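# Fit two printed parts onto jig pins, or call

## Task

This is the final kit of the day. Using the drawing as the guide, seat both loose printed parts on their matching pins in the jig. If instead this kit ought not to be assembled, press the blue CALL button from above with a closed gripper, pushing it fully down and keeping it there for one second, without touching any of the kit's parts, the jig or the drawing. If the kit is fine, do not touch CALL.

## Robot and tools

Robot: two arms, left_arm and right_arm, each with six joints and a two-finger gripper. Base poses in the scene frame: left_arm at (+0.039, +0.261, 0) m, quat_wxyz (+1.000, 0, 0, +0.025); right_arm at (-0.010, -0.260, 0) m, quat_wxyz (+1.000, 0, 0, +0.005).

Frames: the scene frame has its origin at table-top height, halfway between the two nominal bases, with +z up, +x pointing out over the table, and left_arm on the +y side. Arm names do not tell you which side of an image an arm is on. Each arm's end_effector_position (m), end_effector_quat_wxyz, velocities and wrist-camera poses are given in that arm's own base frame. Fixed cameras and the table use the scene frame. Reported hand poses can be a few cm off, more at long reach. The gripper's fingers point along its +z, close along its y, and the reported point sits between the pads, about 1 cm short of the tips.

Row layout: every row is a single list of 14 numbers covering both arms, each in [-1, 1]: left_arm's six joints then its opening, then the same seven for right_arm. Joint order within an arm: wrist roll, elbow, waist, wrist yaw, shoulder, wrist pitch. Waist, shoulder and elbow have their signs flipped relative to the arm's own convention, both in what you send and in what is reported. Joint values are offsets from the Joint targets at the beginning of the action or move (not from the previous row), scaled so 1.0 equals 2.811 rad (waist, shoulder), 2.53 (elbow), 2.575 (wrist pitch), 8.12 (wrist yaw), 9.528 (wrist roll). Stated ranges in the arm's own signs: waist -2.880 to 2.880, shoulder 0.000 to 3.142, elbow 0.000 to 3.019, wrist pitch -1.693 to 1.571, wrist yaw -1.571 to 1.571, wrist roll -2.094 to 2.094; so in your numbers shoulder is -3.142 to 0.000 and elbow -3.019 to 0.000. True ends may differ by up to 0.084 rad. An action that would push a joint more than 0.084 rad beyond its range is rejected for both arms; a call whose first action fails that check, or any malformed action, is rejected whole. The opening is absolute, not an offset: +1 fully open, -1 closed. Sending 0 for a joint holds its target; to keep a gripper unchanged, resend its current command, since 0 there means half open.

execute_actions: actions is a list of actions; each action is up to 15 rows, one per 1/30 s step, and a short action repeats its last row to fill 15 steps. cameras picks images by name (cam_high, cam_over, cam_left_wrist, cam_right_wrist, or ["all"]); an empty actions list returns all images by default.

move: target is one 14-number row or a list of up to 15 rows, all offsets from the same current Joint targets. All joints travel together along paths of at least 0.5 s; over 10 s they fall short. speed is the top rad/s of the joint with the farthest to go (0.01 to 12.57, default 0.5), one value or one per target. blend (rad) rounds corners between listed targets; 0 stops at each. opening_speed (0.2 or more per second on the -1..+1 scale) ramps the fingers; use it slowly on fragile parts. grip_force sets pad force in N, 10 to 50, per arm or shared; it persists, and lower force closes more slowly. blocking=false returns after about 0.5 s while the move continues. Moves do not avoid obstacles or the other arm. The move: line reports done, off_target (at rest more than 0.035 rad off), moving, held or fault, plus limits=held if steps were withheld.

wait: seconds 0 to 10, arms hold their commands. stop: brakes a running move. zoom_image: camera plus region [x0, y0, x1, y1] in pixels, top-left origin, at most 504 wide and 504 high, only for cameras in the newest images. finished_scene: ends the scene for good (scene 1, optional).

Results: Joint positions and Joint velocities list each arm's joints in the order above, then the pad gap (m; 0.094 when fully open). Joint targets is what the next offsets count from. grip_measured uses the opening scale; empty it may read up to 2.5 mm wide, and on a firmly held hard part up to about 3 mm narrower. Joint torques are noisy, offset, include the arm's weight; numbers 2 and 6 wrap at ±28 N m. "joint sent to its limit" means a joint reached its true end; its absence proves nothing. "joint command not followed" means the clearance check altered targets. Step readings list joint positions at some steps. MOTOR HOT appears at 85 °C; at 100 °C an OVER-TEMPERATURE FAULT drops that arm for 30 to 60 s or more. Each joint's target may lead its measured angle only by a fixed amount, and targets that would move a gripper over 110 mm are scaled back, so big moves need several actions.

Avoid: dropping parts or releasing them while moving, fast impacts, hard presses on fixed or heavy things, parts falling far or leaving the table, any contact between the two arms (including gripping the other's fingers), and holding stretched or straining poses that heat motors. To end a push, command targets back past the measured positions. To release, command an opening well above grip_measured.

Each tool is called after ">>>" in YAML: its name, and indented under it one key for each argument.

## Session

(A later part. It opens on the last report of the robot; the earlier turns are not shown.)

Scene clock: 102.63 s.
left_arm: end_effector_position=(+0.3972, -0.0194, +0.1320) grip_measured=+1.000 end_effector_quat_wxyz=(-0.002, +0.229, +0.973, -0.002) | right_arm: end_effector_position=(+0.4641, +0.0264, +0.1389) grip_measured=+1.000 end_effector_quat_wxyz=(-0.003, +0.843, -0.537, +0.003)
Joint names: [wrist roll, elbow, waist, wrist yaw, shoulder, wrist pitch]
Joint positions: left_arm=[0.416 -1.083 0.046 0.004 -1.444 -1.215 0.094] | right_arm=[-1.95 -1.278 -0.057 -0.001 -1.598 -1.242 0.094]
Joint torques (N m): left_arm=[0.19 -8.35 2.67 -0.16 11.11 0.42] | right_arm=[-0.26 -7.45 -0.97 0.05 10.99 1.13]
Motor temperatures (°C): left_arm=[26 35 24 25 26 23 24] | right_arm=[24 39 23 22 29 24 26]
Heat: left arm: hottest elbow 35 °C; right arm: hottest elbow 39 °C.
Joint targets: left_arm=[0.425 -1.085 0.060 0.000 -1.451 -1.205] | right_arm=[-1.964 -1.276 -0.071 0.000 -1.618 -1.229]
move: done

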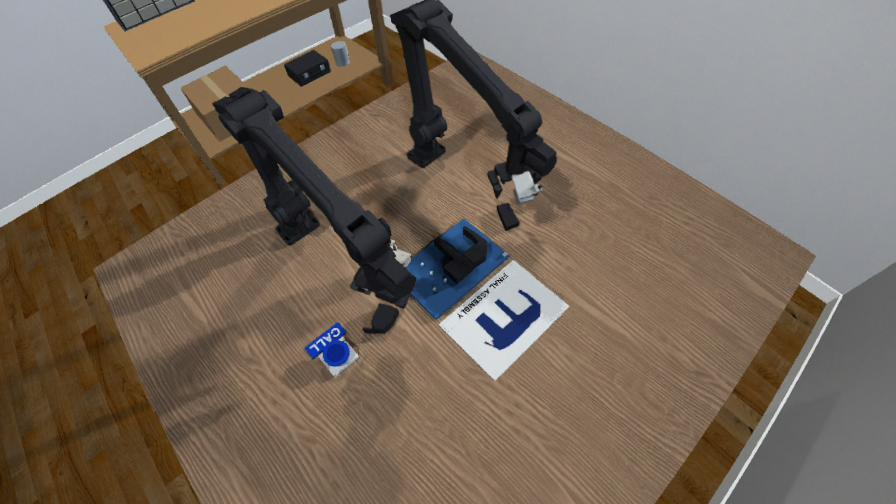

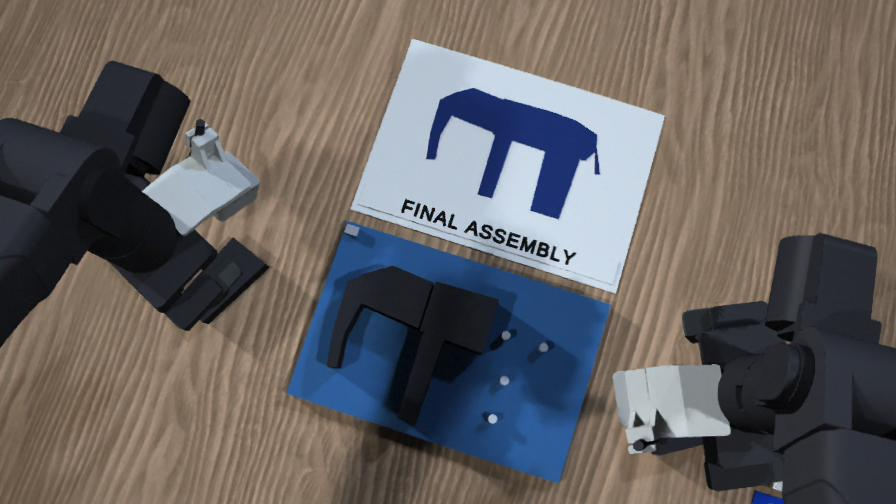

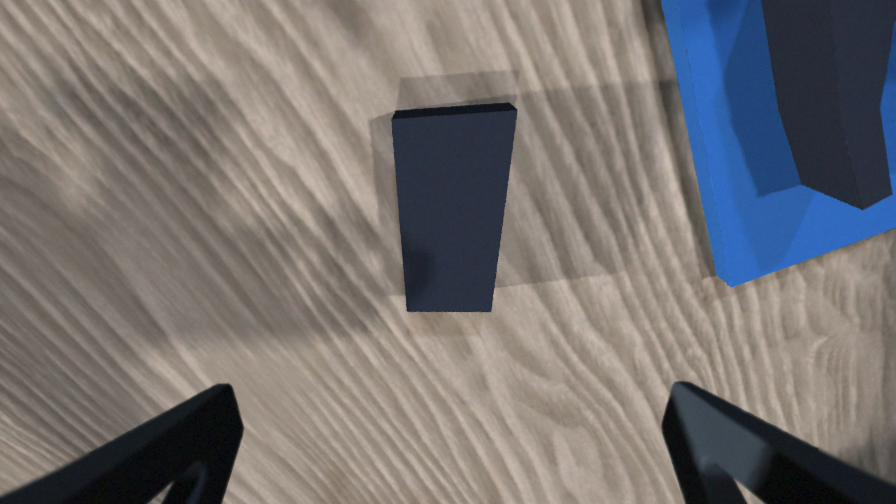

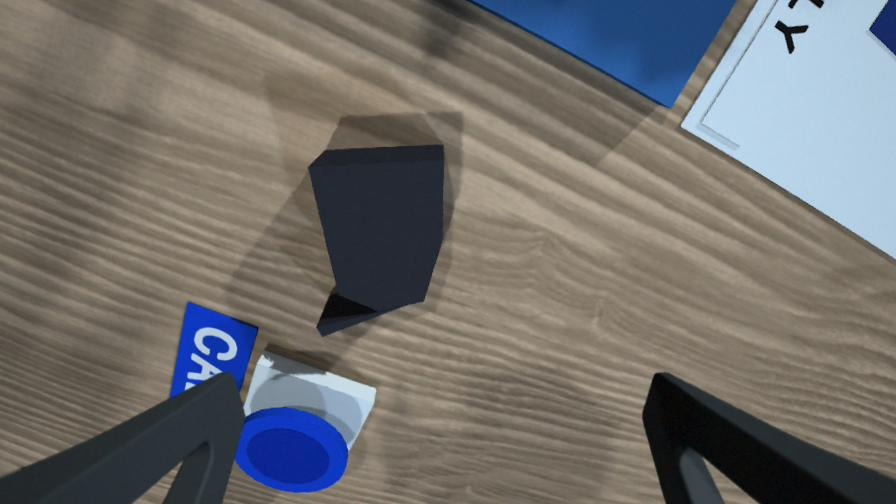

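>>> move:
  target: [0.0009, 0.0368, 0.0028, 0, -0.0352, 0.0707, 1, -0.0035, 0.0739, -0.0014, 0, 0.0021, 0.0666, 1]
  speed: 0.3
  cameras: ["all"]

Scene clock: 116.00 s.
left_arm: end_effector_position=(+0.4003, -0.0224, +0.0627) grip_measured=+1.000 end_effector_quat_wxyz=(-0.006, +0.237, +0.972, -0.003) | right_arm: end_effector_position=(+0.4312, +0.0260, +0.0734) grip_measured=+1.000 end_effector_quat_wxyz=(+0.002, +0.853, -0.522, -0.004)
Joint names: [wrist roll, elbow, waist, wrist yaw, shoulder, wrist pitch]
Joint positions: left_arm=[0.425 -0.991 0.053 0.004 -1.543 -1.033 0.094] | right_arm=[-1.983 -1.09 -0.061 -0.001 -1.598 -1.07 0.094]
Joint torques (N m): left_arm=[0.22 -7.35 2.96 -0.12 12.34 0.49] | right_arm=[-0.24 -6.86 -0.91 0.06 10.81 1.16]
Heat: left arm: hottest elbow 34 °C; right arm: hottest elbow 36 °C.
Joint targets: left_arm=[0.434 -0.992 0.068 0.000 -1.550 -1.023] | right_arm=[-1.998 -1.089 -0.075 0.000 -1.612 -1.058]
move: done

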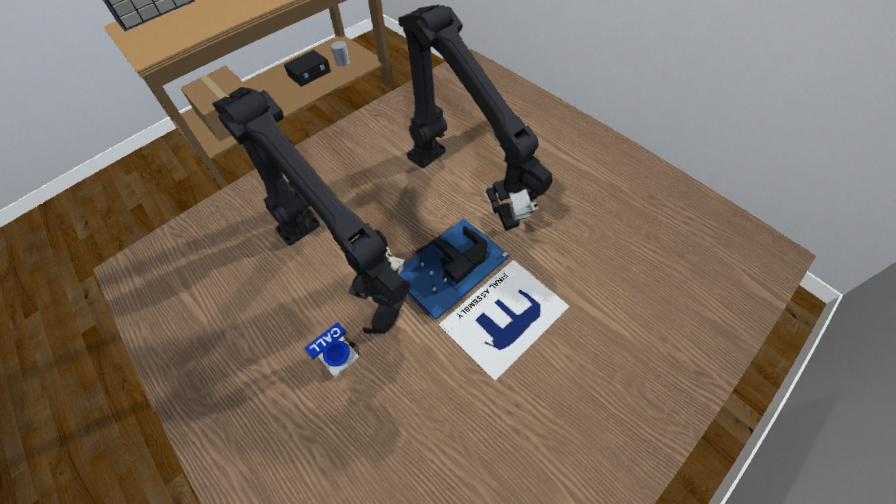

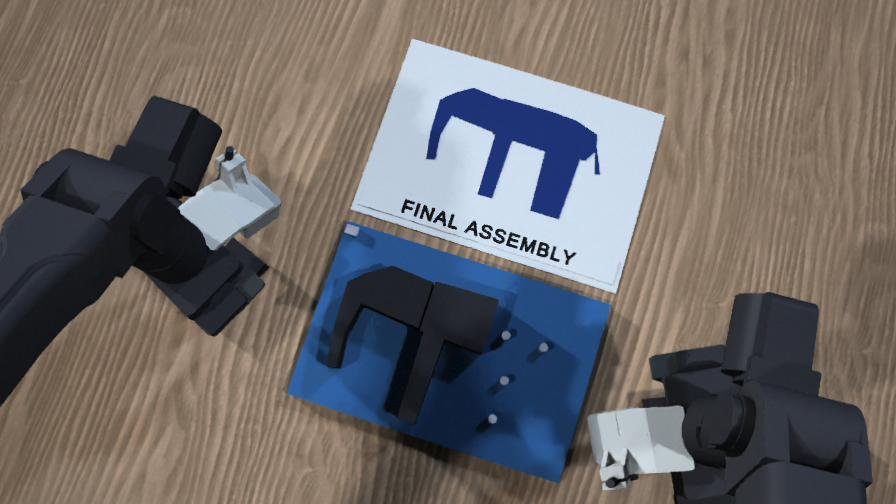

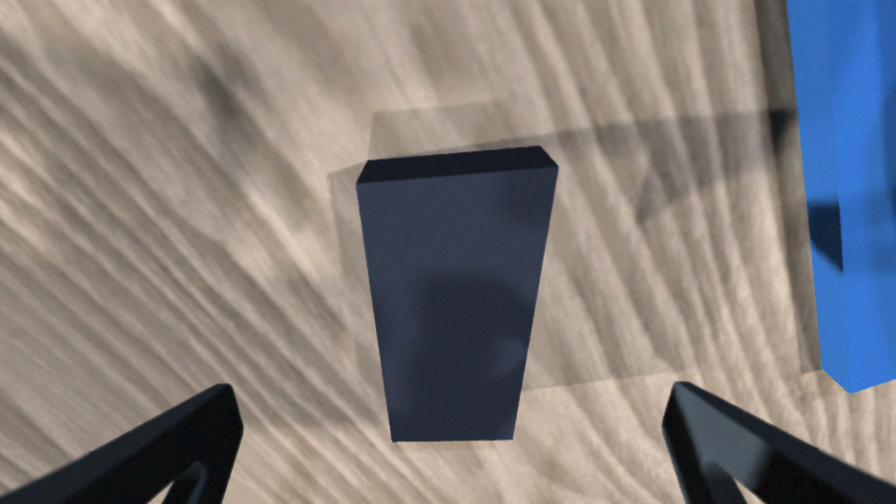

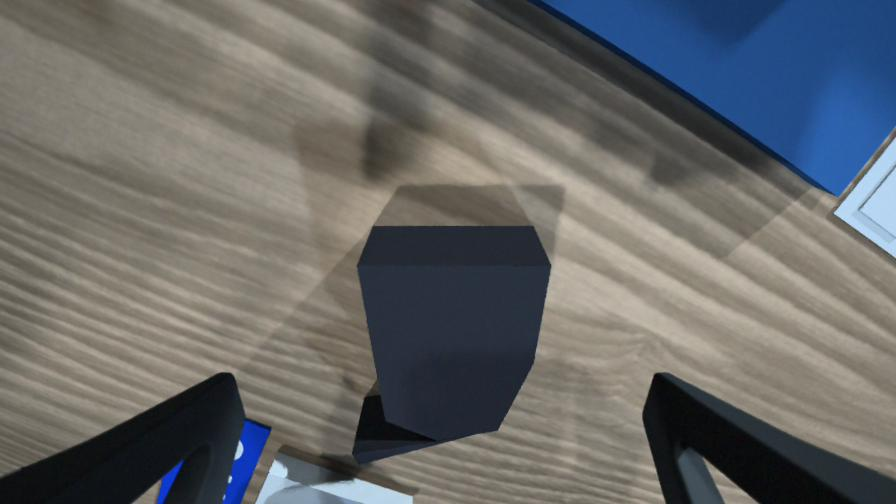

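>>> move:
  target: [0, 0.0178, 0, 0, -0.0203, 0.0439, 1, 0, 0.0221, 0, 0, -0.0285, 0.0555, 1]
  speed: 0.12
  cameras: ["cam_high", "cam_left_wrist", "cam_right_wrist"]

Scene clock: 126.80 s.
left_arm: end_effector_position=(+0.4035, -0.0226, +0.0282) grip_measured=+1.000 end_effector_quat_wxyz=(+0.001, +0.237, +0.972, -0.002) | right_arm: end_effector_position=(+0.4356, +0.0263, +0.0252) grip_measured=+1.000 end_effector_quat_wxyz=(-0.002, +0.853, -0.522, +0.002)
Joint names: [wrist roll, elbow, waist, wrist yaw, shoulder, wrist pitch]
Joint positions: left_arm=[0.425 -0.947 0.053 0.004 -1.597 -0.92 0.094] | right_arm=[-1.984 -1.035 -0.061 -0.001 -1.672 -0.927 0.094]
Joint torques (N m): left_arm=[0.19 -6.9 2.96 -0.18 11.75 0.28] | right_arm=[-0.25 -6.24 -0.79 0.05 10.93 1.2]
Heat: left arm: hottest elbow 33 °C; right arm: hottest elbow 36 °C.
Joint targets: left_arm=[0.434 -0.947 0.068 0.000 -1.607 -0.910] | right_arm=[-1.998 -1.033 -0.075 0.000 -1.693 -0.914]
move: done
Images, in order (width x height): cam_high 896x504, cam_left_wrist 896x504, cam_right_wrist 896x504.

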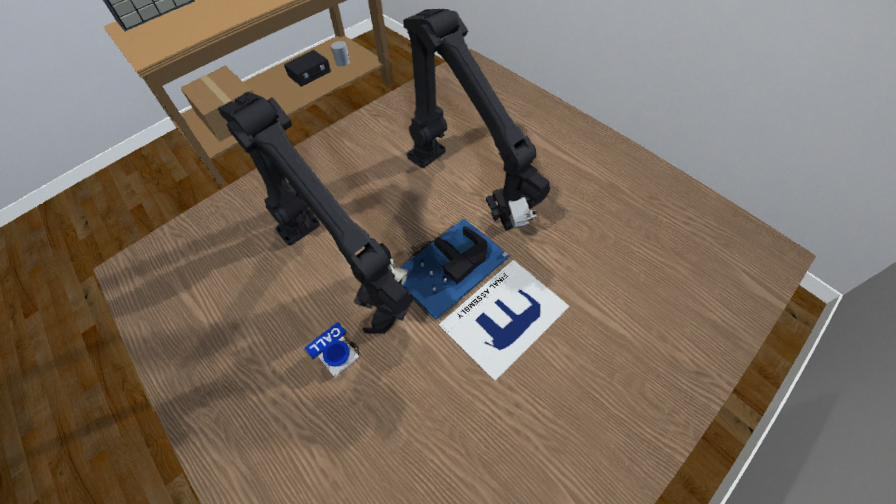

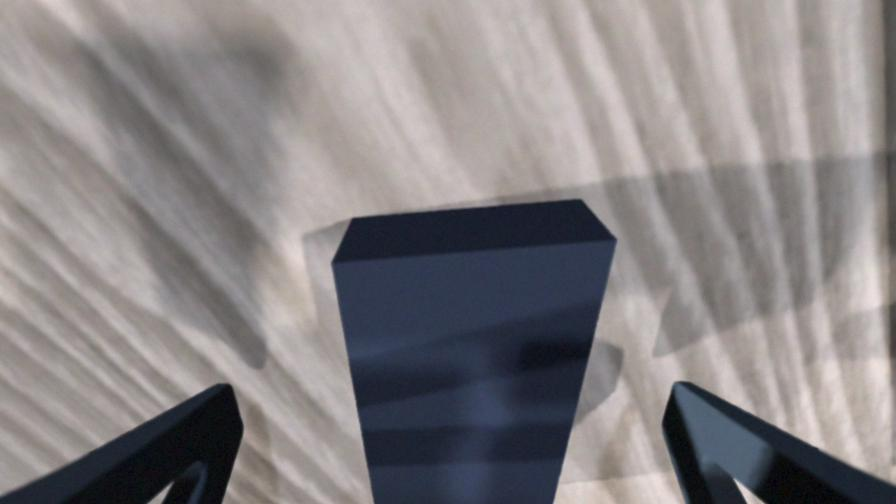

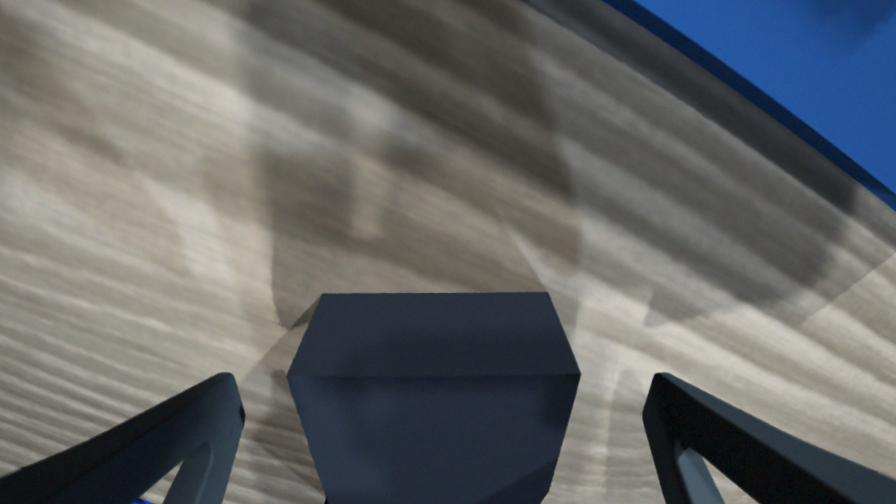

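>>> move:
  target: [0,0,0,0,0,0,-0.25,0,0,0,0,0,0,-0.08]
  opening_speed: 0.6
  grip_force: 35
  cameras: ["cam_left_wrist","cam_right_wrist"]

Scene clock: 133.00 s.
left_arm: end_effector_position=(+0.4034, -0.0230, +0.0282) grip_measured=-0.109 end_effector_quat_wxyz=(+0.001, +0.237, +0.971, -0.002) | right_arm: end_effector_position=(+0.4356, +0.0263, +0.0252) grip_measured=+0.155 end_effector_quat_wxyz=(-0.002, +0.853, -0.522, +0.002)
Joint names: [wrist roll, elbow, waist, wrist yaw, shoulder, wrist pitch]
Joint positions: left_arm=[0.425 -0.947 0.054 0.004 -1.597 -0.92 0.042] | right_arm=[-1.984 -1.035 -0.061 -0.001 -1.672 -0.927 0.054]
Joint torques (N m): left_arm=[0.16 -6.76 2.61 -0.18 11.87 0.47] | right_arm=[-0.24 -6.26 -0.91 0.05 10.75 1.13]
Heat: left arm: hottest elbow 33 °C; right arm: hottest elbow 35 °C.
Joint targets: left_arm=[0.434 -0.947 0.068 0.000 -1.607 -0.910] | right_arm=[-1.998 -1.033 -0.075 0.000 -1.693 -0.914]
grip_force (N): 35, 35
move: done
Images, in order (width x height): cam_left_wrist 896x504, cam_right_wrist 896x504.

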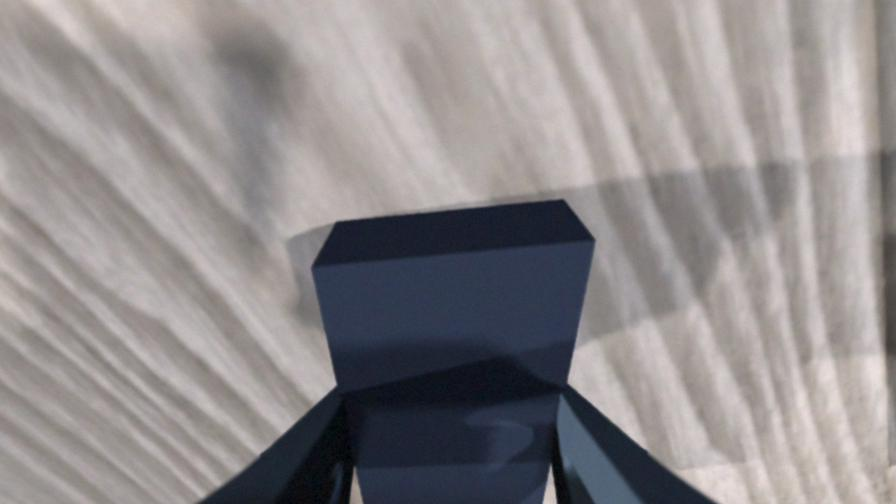

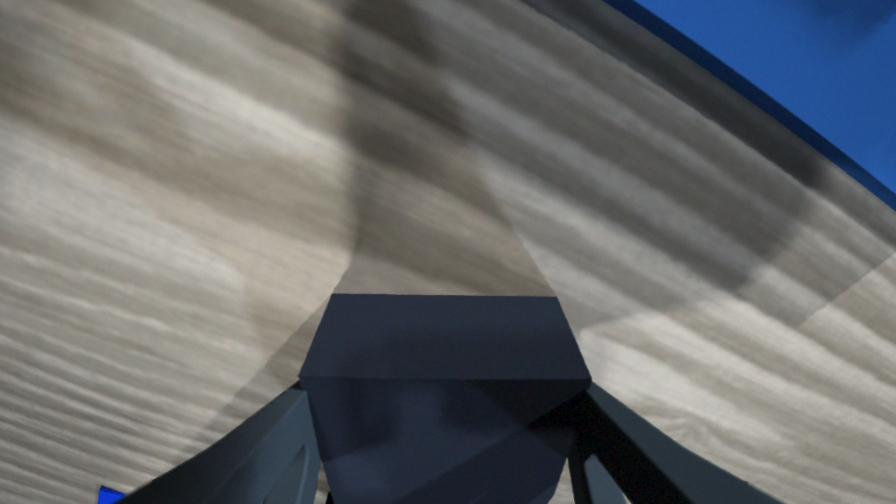

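>>> move:
  target:
    - [0,-0.0392,0,0,0.0442,-0.0871,-0.25,0,-0.0415,0,0,0.0455,-0.0905,-0.08]
    - [0,-0.0392,0,0,0.0442,-0.0871,-0.25,0.08795,-0.1476,-0.1242,0,-0.0345,-0.1144,-0.08]
  speed: [0.3,0.6]
  blend: [0.03,0]
  cameras: ["cam_high","cam_over","cam_left_wrist","cam_right_wrist"]

Scene clock: 142.37 s.
left_arm: end_effector_position=(+0.3810, -0.0218, +0.0792) grip_measured=-0.111 end_effector_quat_wxyz=(-0.031, +0.237, +0.971, -0.008) | right_arm: end_effector_position=(+0.4593, +0.2040, +0.0857) grip_measured=+0.155 end_effector_quat_wxyz=(+0.020, +0.715, -0.699, -0.008)
Joint names: [wrist roll, elbow, waist, wrist yaw, shoulder, wrist pitch]
Joint positions: left_arm=[0.425 -0.994 0.054 0.004 -1.504 -1.126 0.042] | right_arm=[-1.174 -1.355 -0.419 -0.001 -1.772 -1.197 0.054]
Joint torques (N m): left_arm=[0.16 -11.92 3.14 -0.18 14.04 -0.38] | right_arm=[0.1 -10.88 -0.32 0.04 13.98 0.18]
Heat: left arm: hottest elbow 33 °C; right arm: hottest elbow 35 °C.
Joint targets: left_arm=[0.434 -1.046 0.068 0.000 -1.483 -1.134] | right_arm=[-1.160 -1.407 -0.424 0.000 -1.789 -1.209]
grip_force (N): 35, 35
move: off_target (left_arm, right_arm); left_arm: the elbow is farthest, 0.052 rad from its target; right_arm: the elbow is farthest, 0.051 rad from its target

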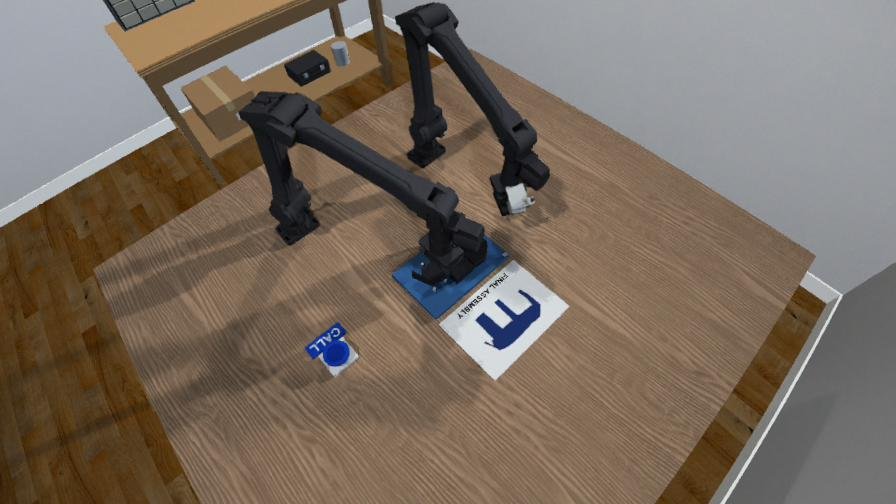

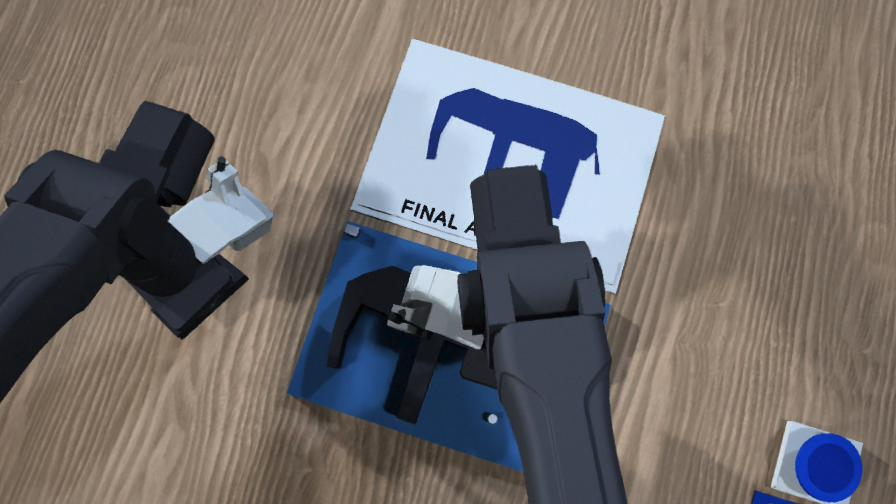

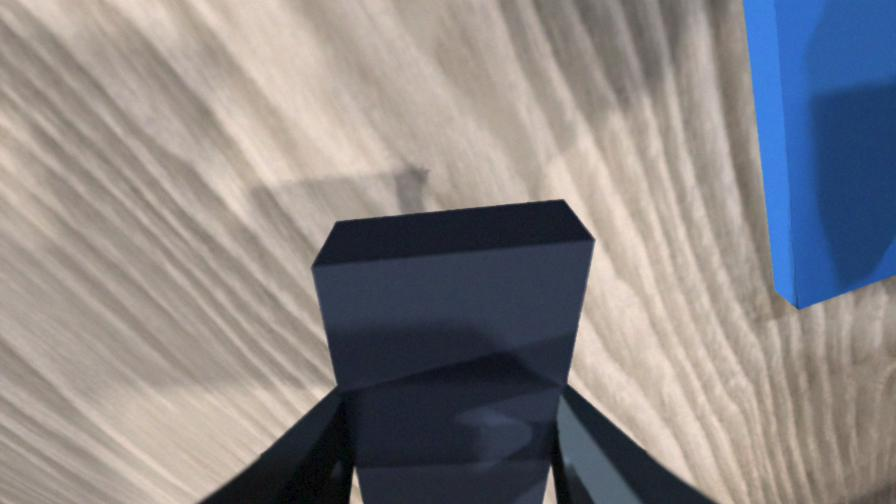

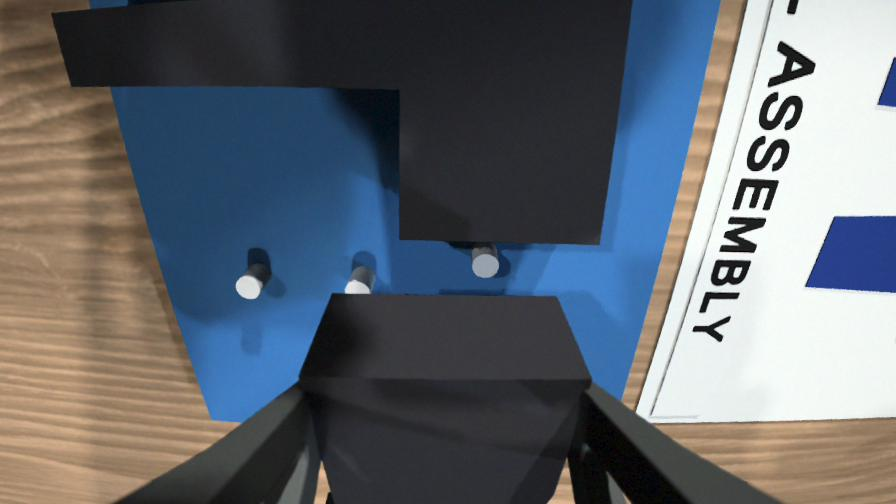

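>>> move:
  target: [0,0,0,0,0,0,-0.25,0.00147,-0.0012,0,0,-0.0046,0.0291,-0.08]
  speed: 0.2
  cameras: ["cam_over","cam_right_wrist"]

Scene clock: 147.63 s.
left_arm: end_effector_position=(+0.3810, -0.0218, +0.0792) grip_measured=-0.111 end_effector_quat_wxyz=(-0.031, +0.237, +0.971, -0.008) | right_arm: end_effector_position=(+0.4718, +0.2096, +0.0815) grip_measured=+0.155 end_effector_quat_wxyz=(+0.000, +0.710, -0.704, +0.000)
Joint names: [wrist roll, elbow, waist, wrist yaw, shoulder, wrist pitch]
Joint positions: left_arm=[0.425 -0.994 0.054 0.004 -1.504 -1.126 0.042] | right_arm=[-1.16 -1.36 -0.419 -0.001 -1.783 -1.147 0.054]
Joint torques (N m): left_arm=[0.18 -12 2.67 -0.15 14.21 -0.34] | right_arm=[0.08 -10.92 -0.32 0.03 14.21 1.17]
Heat: left arm: hottest elbow 33 °C; right arm: hottest elbow 37 °C.
Joint targets: left_arm=[0.434 -1.046 0.068 0.000 -1.483 -1.134] | right_arm=[-1.146 -1.410 -0.424 0.000 -1.802 -1.134]
grip_force (N): 35, 35
move: off_target (left_arm, right_arm); left_arm: the elbow is farthest, 0.052 rad from its target; right_arm: the elbow is farthest, 0.050 rad from its target
Images, in order (width x height): cam_over 896x504, cam_right_wrist 896x504.

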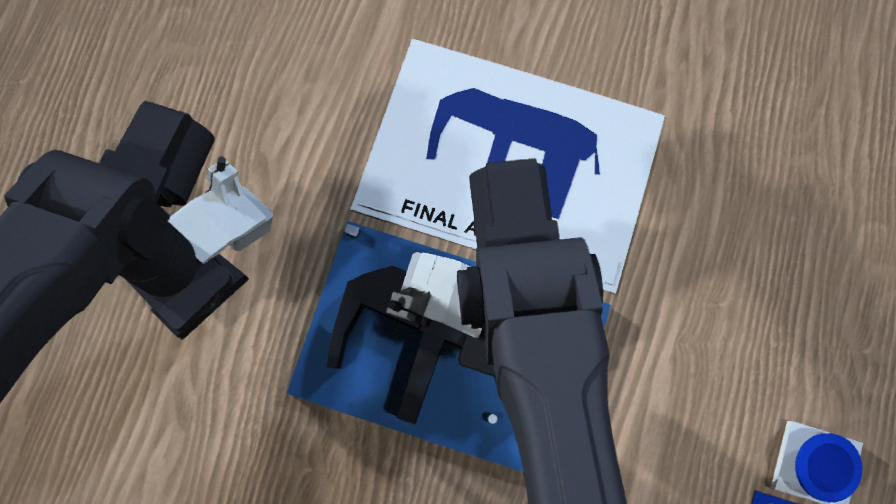

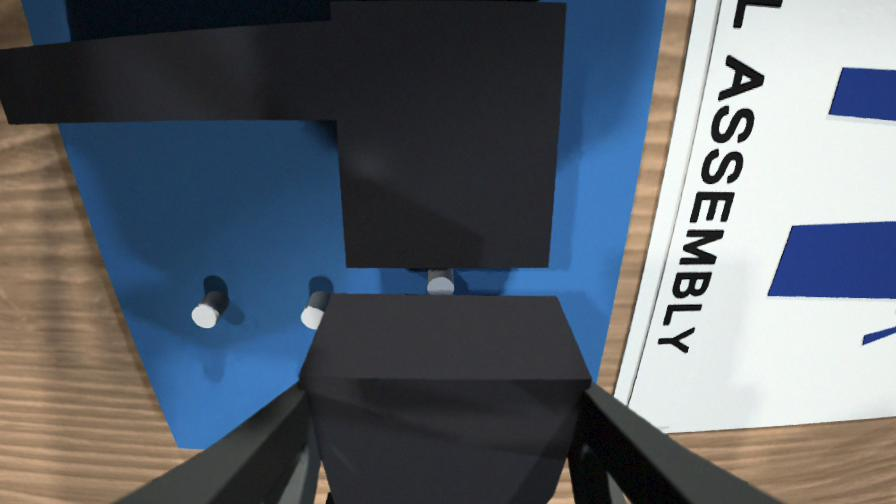

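>>> zoom_image:
  camera: "cam_right_wrist"
  region: [280, 200, 620, 400]

Scaled by 1.482 from the camera's 896x504 image, which has a finer 1280x720 frame.

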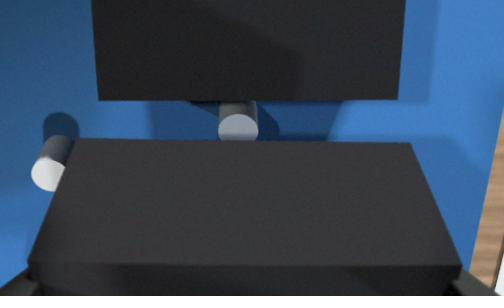

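>>> move:
  target: [0,0,0,0,0,0,-0.25,-0.00462,0.0259,0,0,-0.0060,0.0120,-0.08]
  speed: 0.1
  cameras: ["cam_right_wrist"]

>>> zoom_image:
  camera: "cam_right_wrist"
  region: [280, 200, 620, 400]

Scene clock: 154.37 s.
left_arm: end_effector_position=(+0.3810, -0.0218, +0.0792) grip_measured=-0.111 end_effector_quat_wxyz=(-0.031, +0.237, +0.971, -0.008) | right_arm: end_effector_position=(+0.4715, +0.2094, +0.0668) grip_measured=+0.155 end_effector_quat_wxyz=(+0.002, +0.715, -0.699, -0.001)
Joint names: [wrist roll, elbow, waist, wrist yaw, shoulder, wrist pitch]
Joint positions: left_arm=[0.425 -0.994 0.054 0.004 -1.504 -1.126 0.042] | right_arm=[-1.175 -1.343 -0.419 -0.001 -1.801 -1.116 0.054]
Joint torques (N m): left_arm=[0.18 -11.92 2.67 -0.17 13.74 -0.32] | right_arm=[-0.24 -7.25 -0.32 0.03 14.33 1.13]
Heat: left arm: hottest elbow 33 °C; right arm: hottest elbow 39 °C.
Joint targets: left_arm=[0.434 -1.046 0.068 0.000 -1.483 -1.134] | right_arm=[-1.190 -1.344 -0.424 0.000 -1.819 -1.103]
grip_force (N): 35, 35
move: off_target (left_arm); left_arm: the elbow is farthest, 0.052 rad from its target
Images, in order (width x height): cam_right_wrist 896x504.

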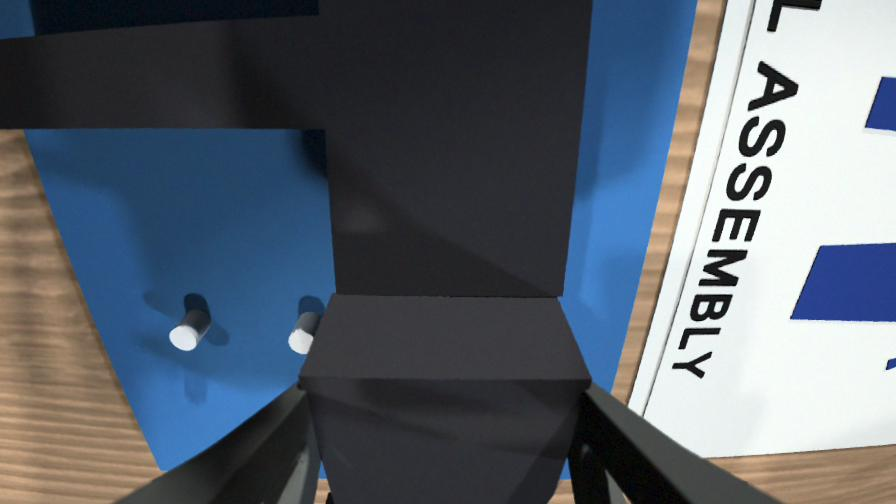

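Scaled by 1.482 from the camera's 896x504 image, which has a finer 1280x720 frame.

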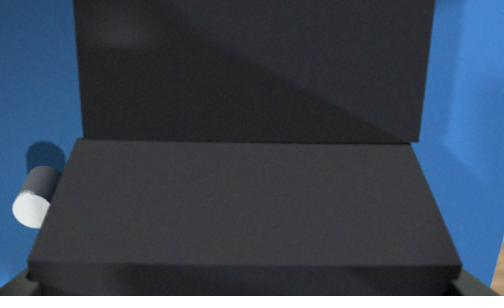

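>>> move:
  target: [0,0,0,0,0,0,-0.25,0,0,0.0078,0,0,0,-0.08]
  speed: 0.1

Scene clock: 160.30 s.
left_arm: end_effector_position=(+0.3810, -0.0218, +0.0792) grip_measured=-0.111 end_effector_quat_wxyz=(-0.031, +0.237, +0.971, -0.008) | right_arm: end_effector_position=(+0.4718, +0.2089, +0.0668) grip_measured=+0.155 end_effector_quat_wxyz=(+0.002, +0.715, -0.699, -0.001)
Joint names: [wrist roll, elbow, waist, wrist yaw, shoulder, wrist pitch]
Joint positions: left_arm=[0.425 -0.994 0.054 0.004 -1.504 -1.126 0.042] | right_arm=[-1.176 -1.343 -0.417 -0.001 -1.801 -1.116 0.054]
Joint torques (N m): left_arm=[0.18 -11.88 2.78 -0.15 13.98 -0.39] | right_arm=[-0.25 -7.32 1.49 0.04 14.33 1.14]
Heat: left arm: hottest elbow 33 °C; right arm: hottest elbow 38 °C.
Joint targets: left_arm=[0.434 -1.046 0.068 0.000 -1.483 -1.134] | right_arm=[-1.190 -1.344 -0.403 0.000 -1.819 -1.103]
grip_force (N): 35, 35
move: off_target (left_arm); left_arm: the elbow is farthest, 0.052 rad from its target

>>> move:
  target: [0,0,0,0,0,0,-0.25,-0.0004,0.0075,0.0006,0,-0.0063,0.0148,-0.08]
  speed: 0.05
  cameras: ["cam_right_wrist"]

>>> zoom_image:
  camera: "cam_right_wrist"
  region: [280, 250, 620, 450]

Scene clock: 162.27 s.
left_arm: end_effector_position=(+0.3810, -0.0218, +0.0792) grip_measured=-0.111 end_effector_quat_wxyz=(-0.031, +0.237, +0.971, -0.008) | right_arm: end_effector_position=(+0.4730, +0.2081, +0.0526) grip_measured=+0.155 end_effector_quat_wxyz=(+0.000, +0.715, -0.699, +0.000)
Joint names: [wrist roll, elbow, waist, wrist yaw, shoulder, wrist pitch]
Joint positions: left_arm=[0.425 -0.994 0.054 0.004 -1.504 -1.126 0.042] | right_arm=[-1.179 -1.325 -0.415 -0.001 -1.817 -1.078 0.054]
Joint torques (N m): left_arm=[0.16 -11.82 2.73 -0.16 13.8 -0.35] | right_arm=[-0.24 -7.09 1.67 0.04 14.21 1.24]
Heat: left arm: hottest elbow 34 °C; right arm: hottest elbow 38 °C.
Joint targets: left_arm=[0.434 -1.046 0.068 0.000 -1.483 -1.134] | right_arm=[-1.193 -1.325 -0.401 0.000 -1.837 -1.065]
grip_force (N): 35, 35
move: off_target (left_arm); left_arm: the elbow is farthest, 0.052 rad from its target
Images, in order (width x height): cam_right_wrist 896x504.

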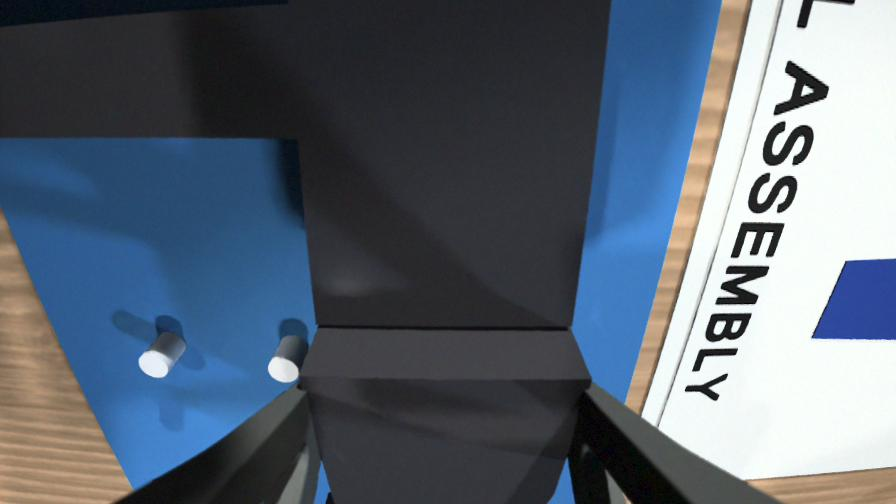

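Scaled by 1.482 from the camera's 896x504 image, which has a finer 1280x720 frame.

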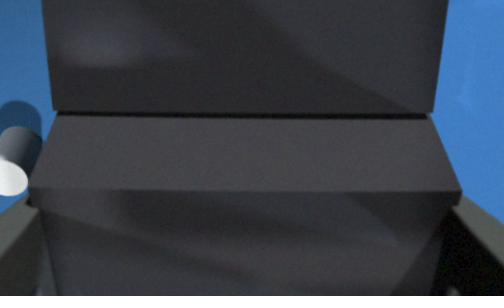

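>>> move:
  target: [0,0,0,0,0,0,-0.25,0,0.0049,0,0,-0.0062,0.0113,-0.08]
  speed: 0.04
  cameras: ["cam_right_wrist"]

>>> zoom_image:
  camera: "cam_right_wrist"
  region: [280, 280, 620, 480]

Scene clock: 165.93 s.
left_arm: end_effector_position=(+0.3810, -0.0218, +0.0792) grip_measured=-0.111 end_effector_quat_wxyz=(-0.031, +0.237, +0.971, -0.008) | right_arm: end_effector_position=(+0.4735, +0.2075, +0.0397) grip_measured=+0.155 end_effector_quat_wxyz=(+0.000, +0.715, -0.699, +0.000)
Joint names: [wrist roll, elbow, waist, wrist yaw, shoulder, wrist pitch]
Joint positions: left_arm=[0.425 -0.994 0.054 0.004 -1.504 -1.126 0.042] | right_arm=[-1.179 -1.312 -0.414 0.001 -1.835 -1.049 0.054]
Joint torques (N m): left_arm=[0.16 -12 2.61 -0.17 13.74 -0.32] | right_arm=[-0.25 -6.97 1.49 -0.05 14.39 1.2]
Heat: left arm: hottest elbow 34 °C; right arm: hottest elbow 38 °C.
Joint targets: left_arm=[0.434 -1.046 0.068 0.000 -1.483 -1.134] | right_arm=[-1.193 -1.313 -0.401 0.000 -1.854 -1.036]
grip_force (N): 35, 35
move: off_target (left_arm); left_arm: the elbow is farthest, 0.052 rad from its target
Images, in order (width x height): cam_right_wrist 896x504.

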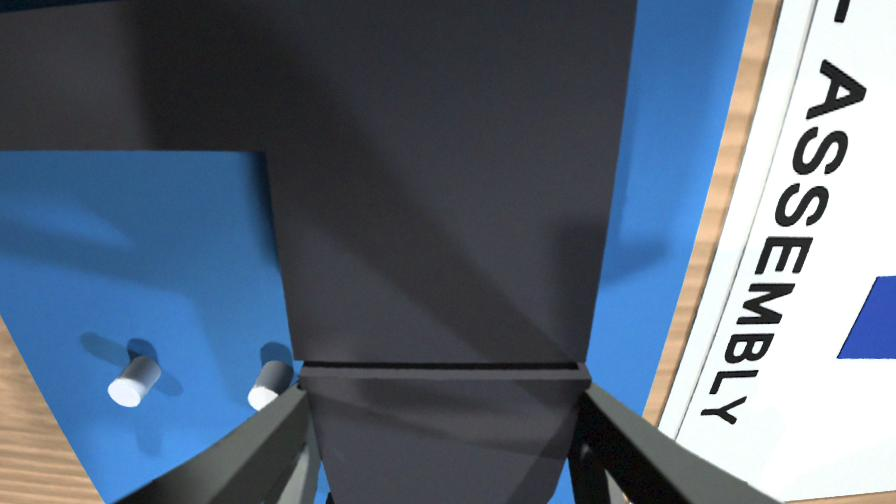

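Scaled by 1.482 from the camera's 896x504 image, which has a finer 1280x720 frame.

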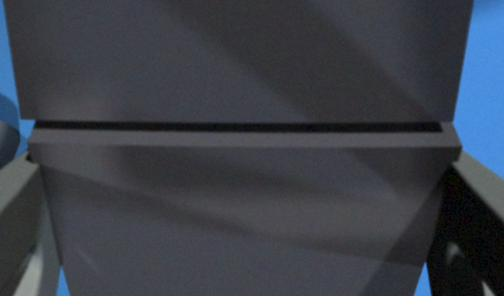

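>>> zoom_image:
  camera: "cam_right_wrist"
  region: [280, 340, 380, 400]

>>> zoom_image:
  camera: "cam_right_wrist"
  region: [510, 340, 610, 400]

Scaled by 5.040 from the camera's 896x504 image, which has a finer 1280x720 frame.

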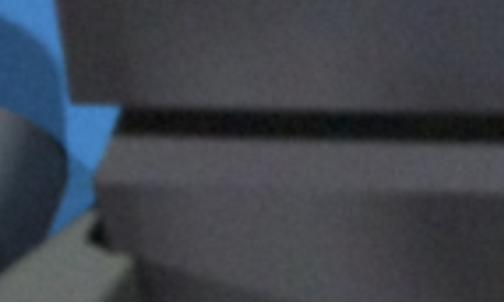

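Scaled by 5.040 from the camera's 896x504 image, which has a finer 1280x720 frame.

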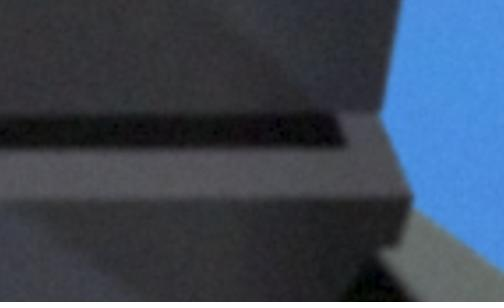

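>>> move:
  target: [0,0,0,0,0,0,-0.25,0,0.00245,0,0,-0.0025,0.00485,-0.08]
  speed: 0.03
  cameras: ["cam_right_wrist","cam_over"]

Scene clock: 171.73 s.
left_arm: end_effector_position=(+0.3810, -0.0218, +0.0792) grip_measured=-0.111 end_effector_quat_wxyz=(-0.031, +0.237, +0.971, -0.008) | right_arm: end_effector_position=(+0.4741, +0.2078, +0.0375) grip_measured=+0.155 end_effector_quat_wxyz=(-0.001, +0.715, -0.699, +0.001)
Joint names: [wrist roll, elbow, waist, wrist yaw, shoulder, wrist pitch]
Joint positions: left_arm=[0.425 -0.994 0.054 0.004 -1.504 -1.126 0.042] | right_arm=[-1.179 -1.309 -0.414 0.001 -1.837 -1.04 0.054]
Joint torques (N m): left_arm=[0.18 -11.95 2.49 -0.16 13.63 -0.34] | right_arm=[-0.23 -6.75 1.32 -0.03 13.92 1.29]
Heat: left arm: hottest elbow 34 °C; right arm: hottest elbow 37 °C.
Joint targets: left_arm=[0.434 -1.046 0.068 0.000 -1.483 -1.134] | right_arm=[-1.193 -1.307 -0.401 0.000 -1.861 -1.024]
grip_force (N): 35, 35
move: off_target (left_arm); left_arm: the elbow is farthest, 0.052 rad from its target
Images, in order (width x height): cam_over 896x504, cam_right_wrist 896x504.

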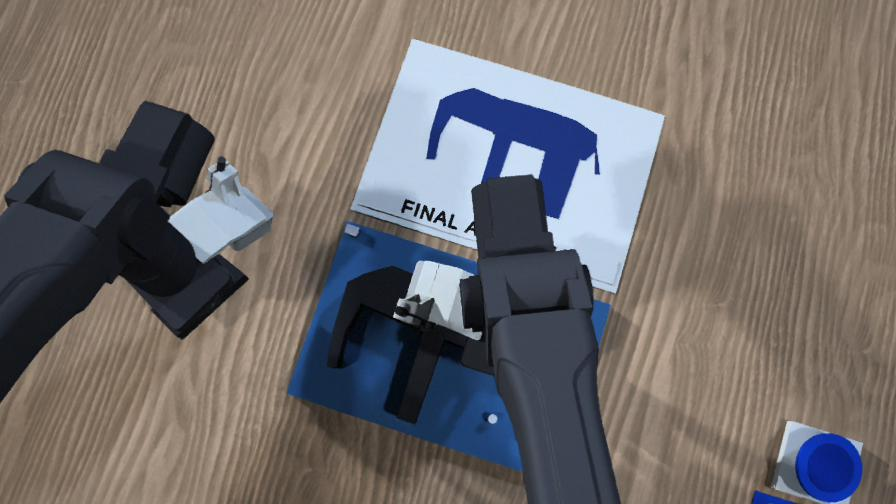

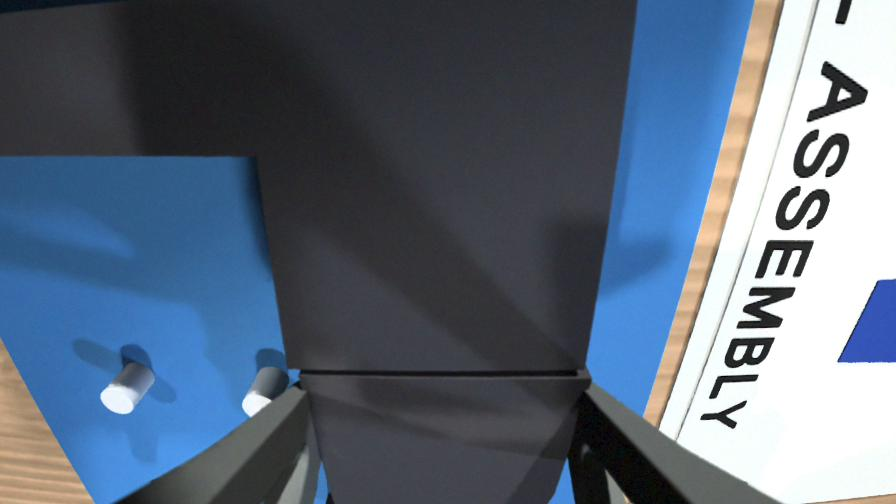

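>>> zoom_image:
  camera: "cam_right_wrist"
  region: [270, 340, 370, 400]

>>> zoom_image:
  camera: "cam_right_wrist"
  region: [510, 340, 610, 400]

Scaled by 5.040 from the camera's 896x504 image, which has a finer 1280x720 frame.

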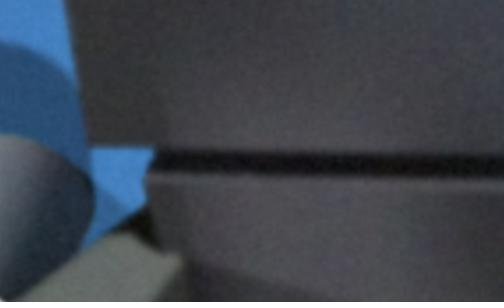

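Scaled by 5.040 from the camera's 896x504 image, which has a finer 1280x720 frame.

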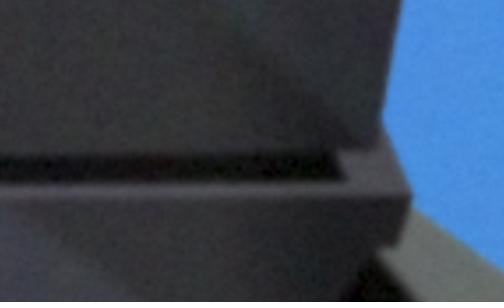

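>>> move:
  target: [0,0,0,0,0,0,-0.25,0,0.0028,0,0,-0.0032,0.001,-0.08]
  speed: 0.03
  cameras: ["cam_right_wrist"]

Scene clock: 176.97 s.
left_arm: end_effector_position=(+0.3810, -0.0218, +0.0792) grip_measured=-0.111 end_effector_quat_wxyz=(-0.031, +0.237, +0.971, -0.008) | right_arm: end_effector_position=(+0.4741, +0.2078, +0.0374) grip_measured=+0.155 end_effector_quat_wxyz=(-0.001, +0.715, -0.699, +0.001)
Joint names: [wrist roll, elbow, waist, wrist yaw, shoulder, wrist pitch]
Joint positions: left_arm=[0.425 -0.994 0.054 0.004 -1.504 -1.126 0.042] | right_arm=[-1.179 -1.309 -0.414 0.001 -1.837 -1.039 0.054]
Joint torques (N m): left_arm=[0.16 -11.96 2.2 -0.17 14.45 -0.34] | right_arm=[-0.24 -6.28 1.32 -0.03 13.04 1.46]
Heat: left arm: hottest elbow 34 °C; right arm: hottest elbow 37 °C.
Joint targets: left_arm=[0.434 -1.046 0.068 0.000 -1.483 -1.134] | right_arm=[-1.193 -1.300 -0.401 0.000 -1.870 -1.021]
grip_force (N): 35, 35
move: off_target (left_arm); left_arm: the elbow is farthest, 0.052 rad from its target
Images, in order (width x height): cam_right_wrist 896x504.

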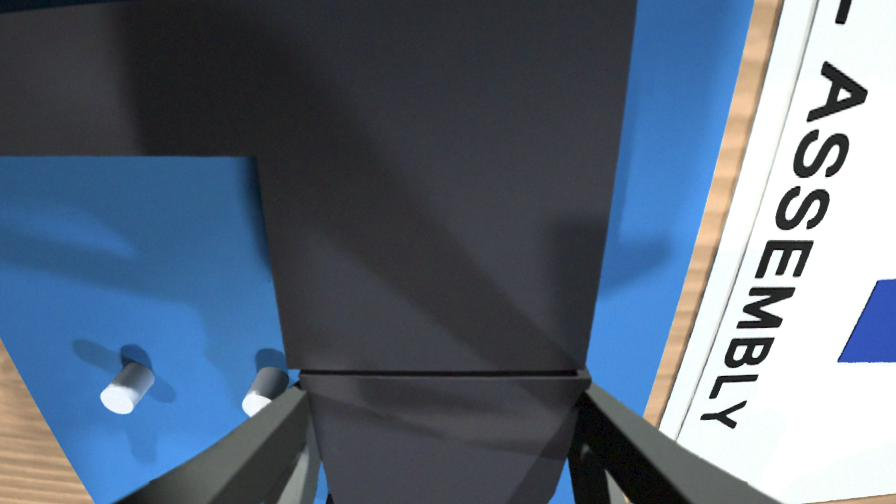

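>>> move:
  target: [0,0,0,0,0,0,-0.25,0,-0.0034,0,0,0.0048,0,0.42]
  speed: 0.05
  opening_speed: 1.0
  cameras: ["cam_right_wrist"]

>>> zoom_image:
  camera: "cam_right_wrist"
  region: [250, 330, 630, 490]

Scene clock: 178.70 s.
left_arm: end_effector_position=(+0.3810, -0.0218, +0.0792) grip_measured=-0.111 end_effector_quat_wxyz=(-0.031, +0.237, +0.971, -0.008) | right_arm: end_effector_position=(+0.4753, +0.2083, +0.0372) grip_measured=+0.418 end_effector_quat_wxyz=(-0.004, +0.715, -0.699, +0.002)
Joint names: [wrist roll, elbow, waist, wrist yaw, shoulder, wrist pitch]
Joint positions: left_arm=[0.425 -0.994 0.054 0.004 -1.504 -1.126 0.042] | right_arm=[-1.18 -1.309 -0.414 0.001 -1.838 -1.034 0.067]
Joint torques (N m): left_arm=[0.17 -11.95 2.84 -0.16 13.51 -0.35] | right_arm=[-0.26 -6.86 1.38 -0.03 14.39 1.26]
Heat: left arm: hottest elbow 34 °C; right arm: hottest elbow 37 °C.
Joint targets: left_arm=[0.434 -1.046 0.068 0.000 -1.483 -1.134] | right_arm=[-1.194 -1.308 -0.401 0.000 -1.857 -1.021]
grip_force (N): 35, 35
move: off_target (left_arm); left_arm: the elbow is farthest, 0.052 rad from its target
Images, in order (width x height): cam_right_wrist 896x504.

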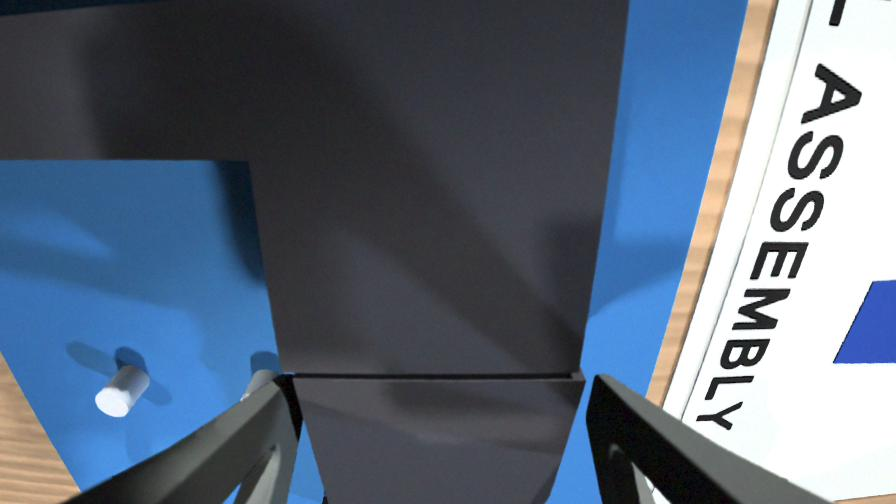

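Scaled by 1.326 from the camera's 896x504 image, which has a finer 1280x720 frame.

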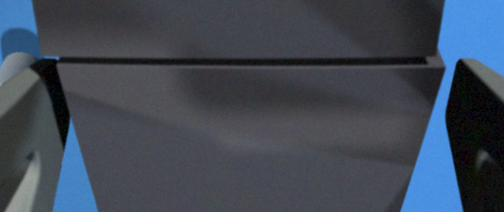

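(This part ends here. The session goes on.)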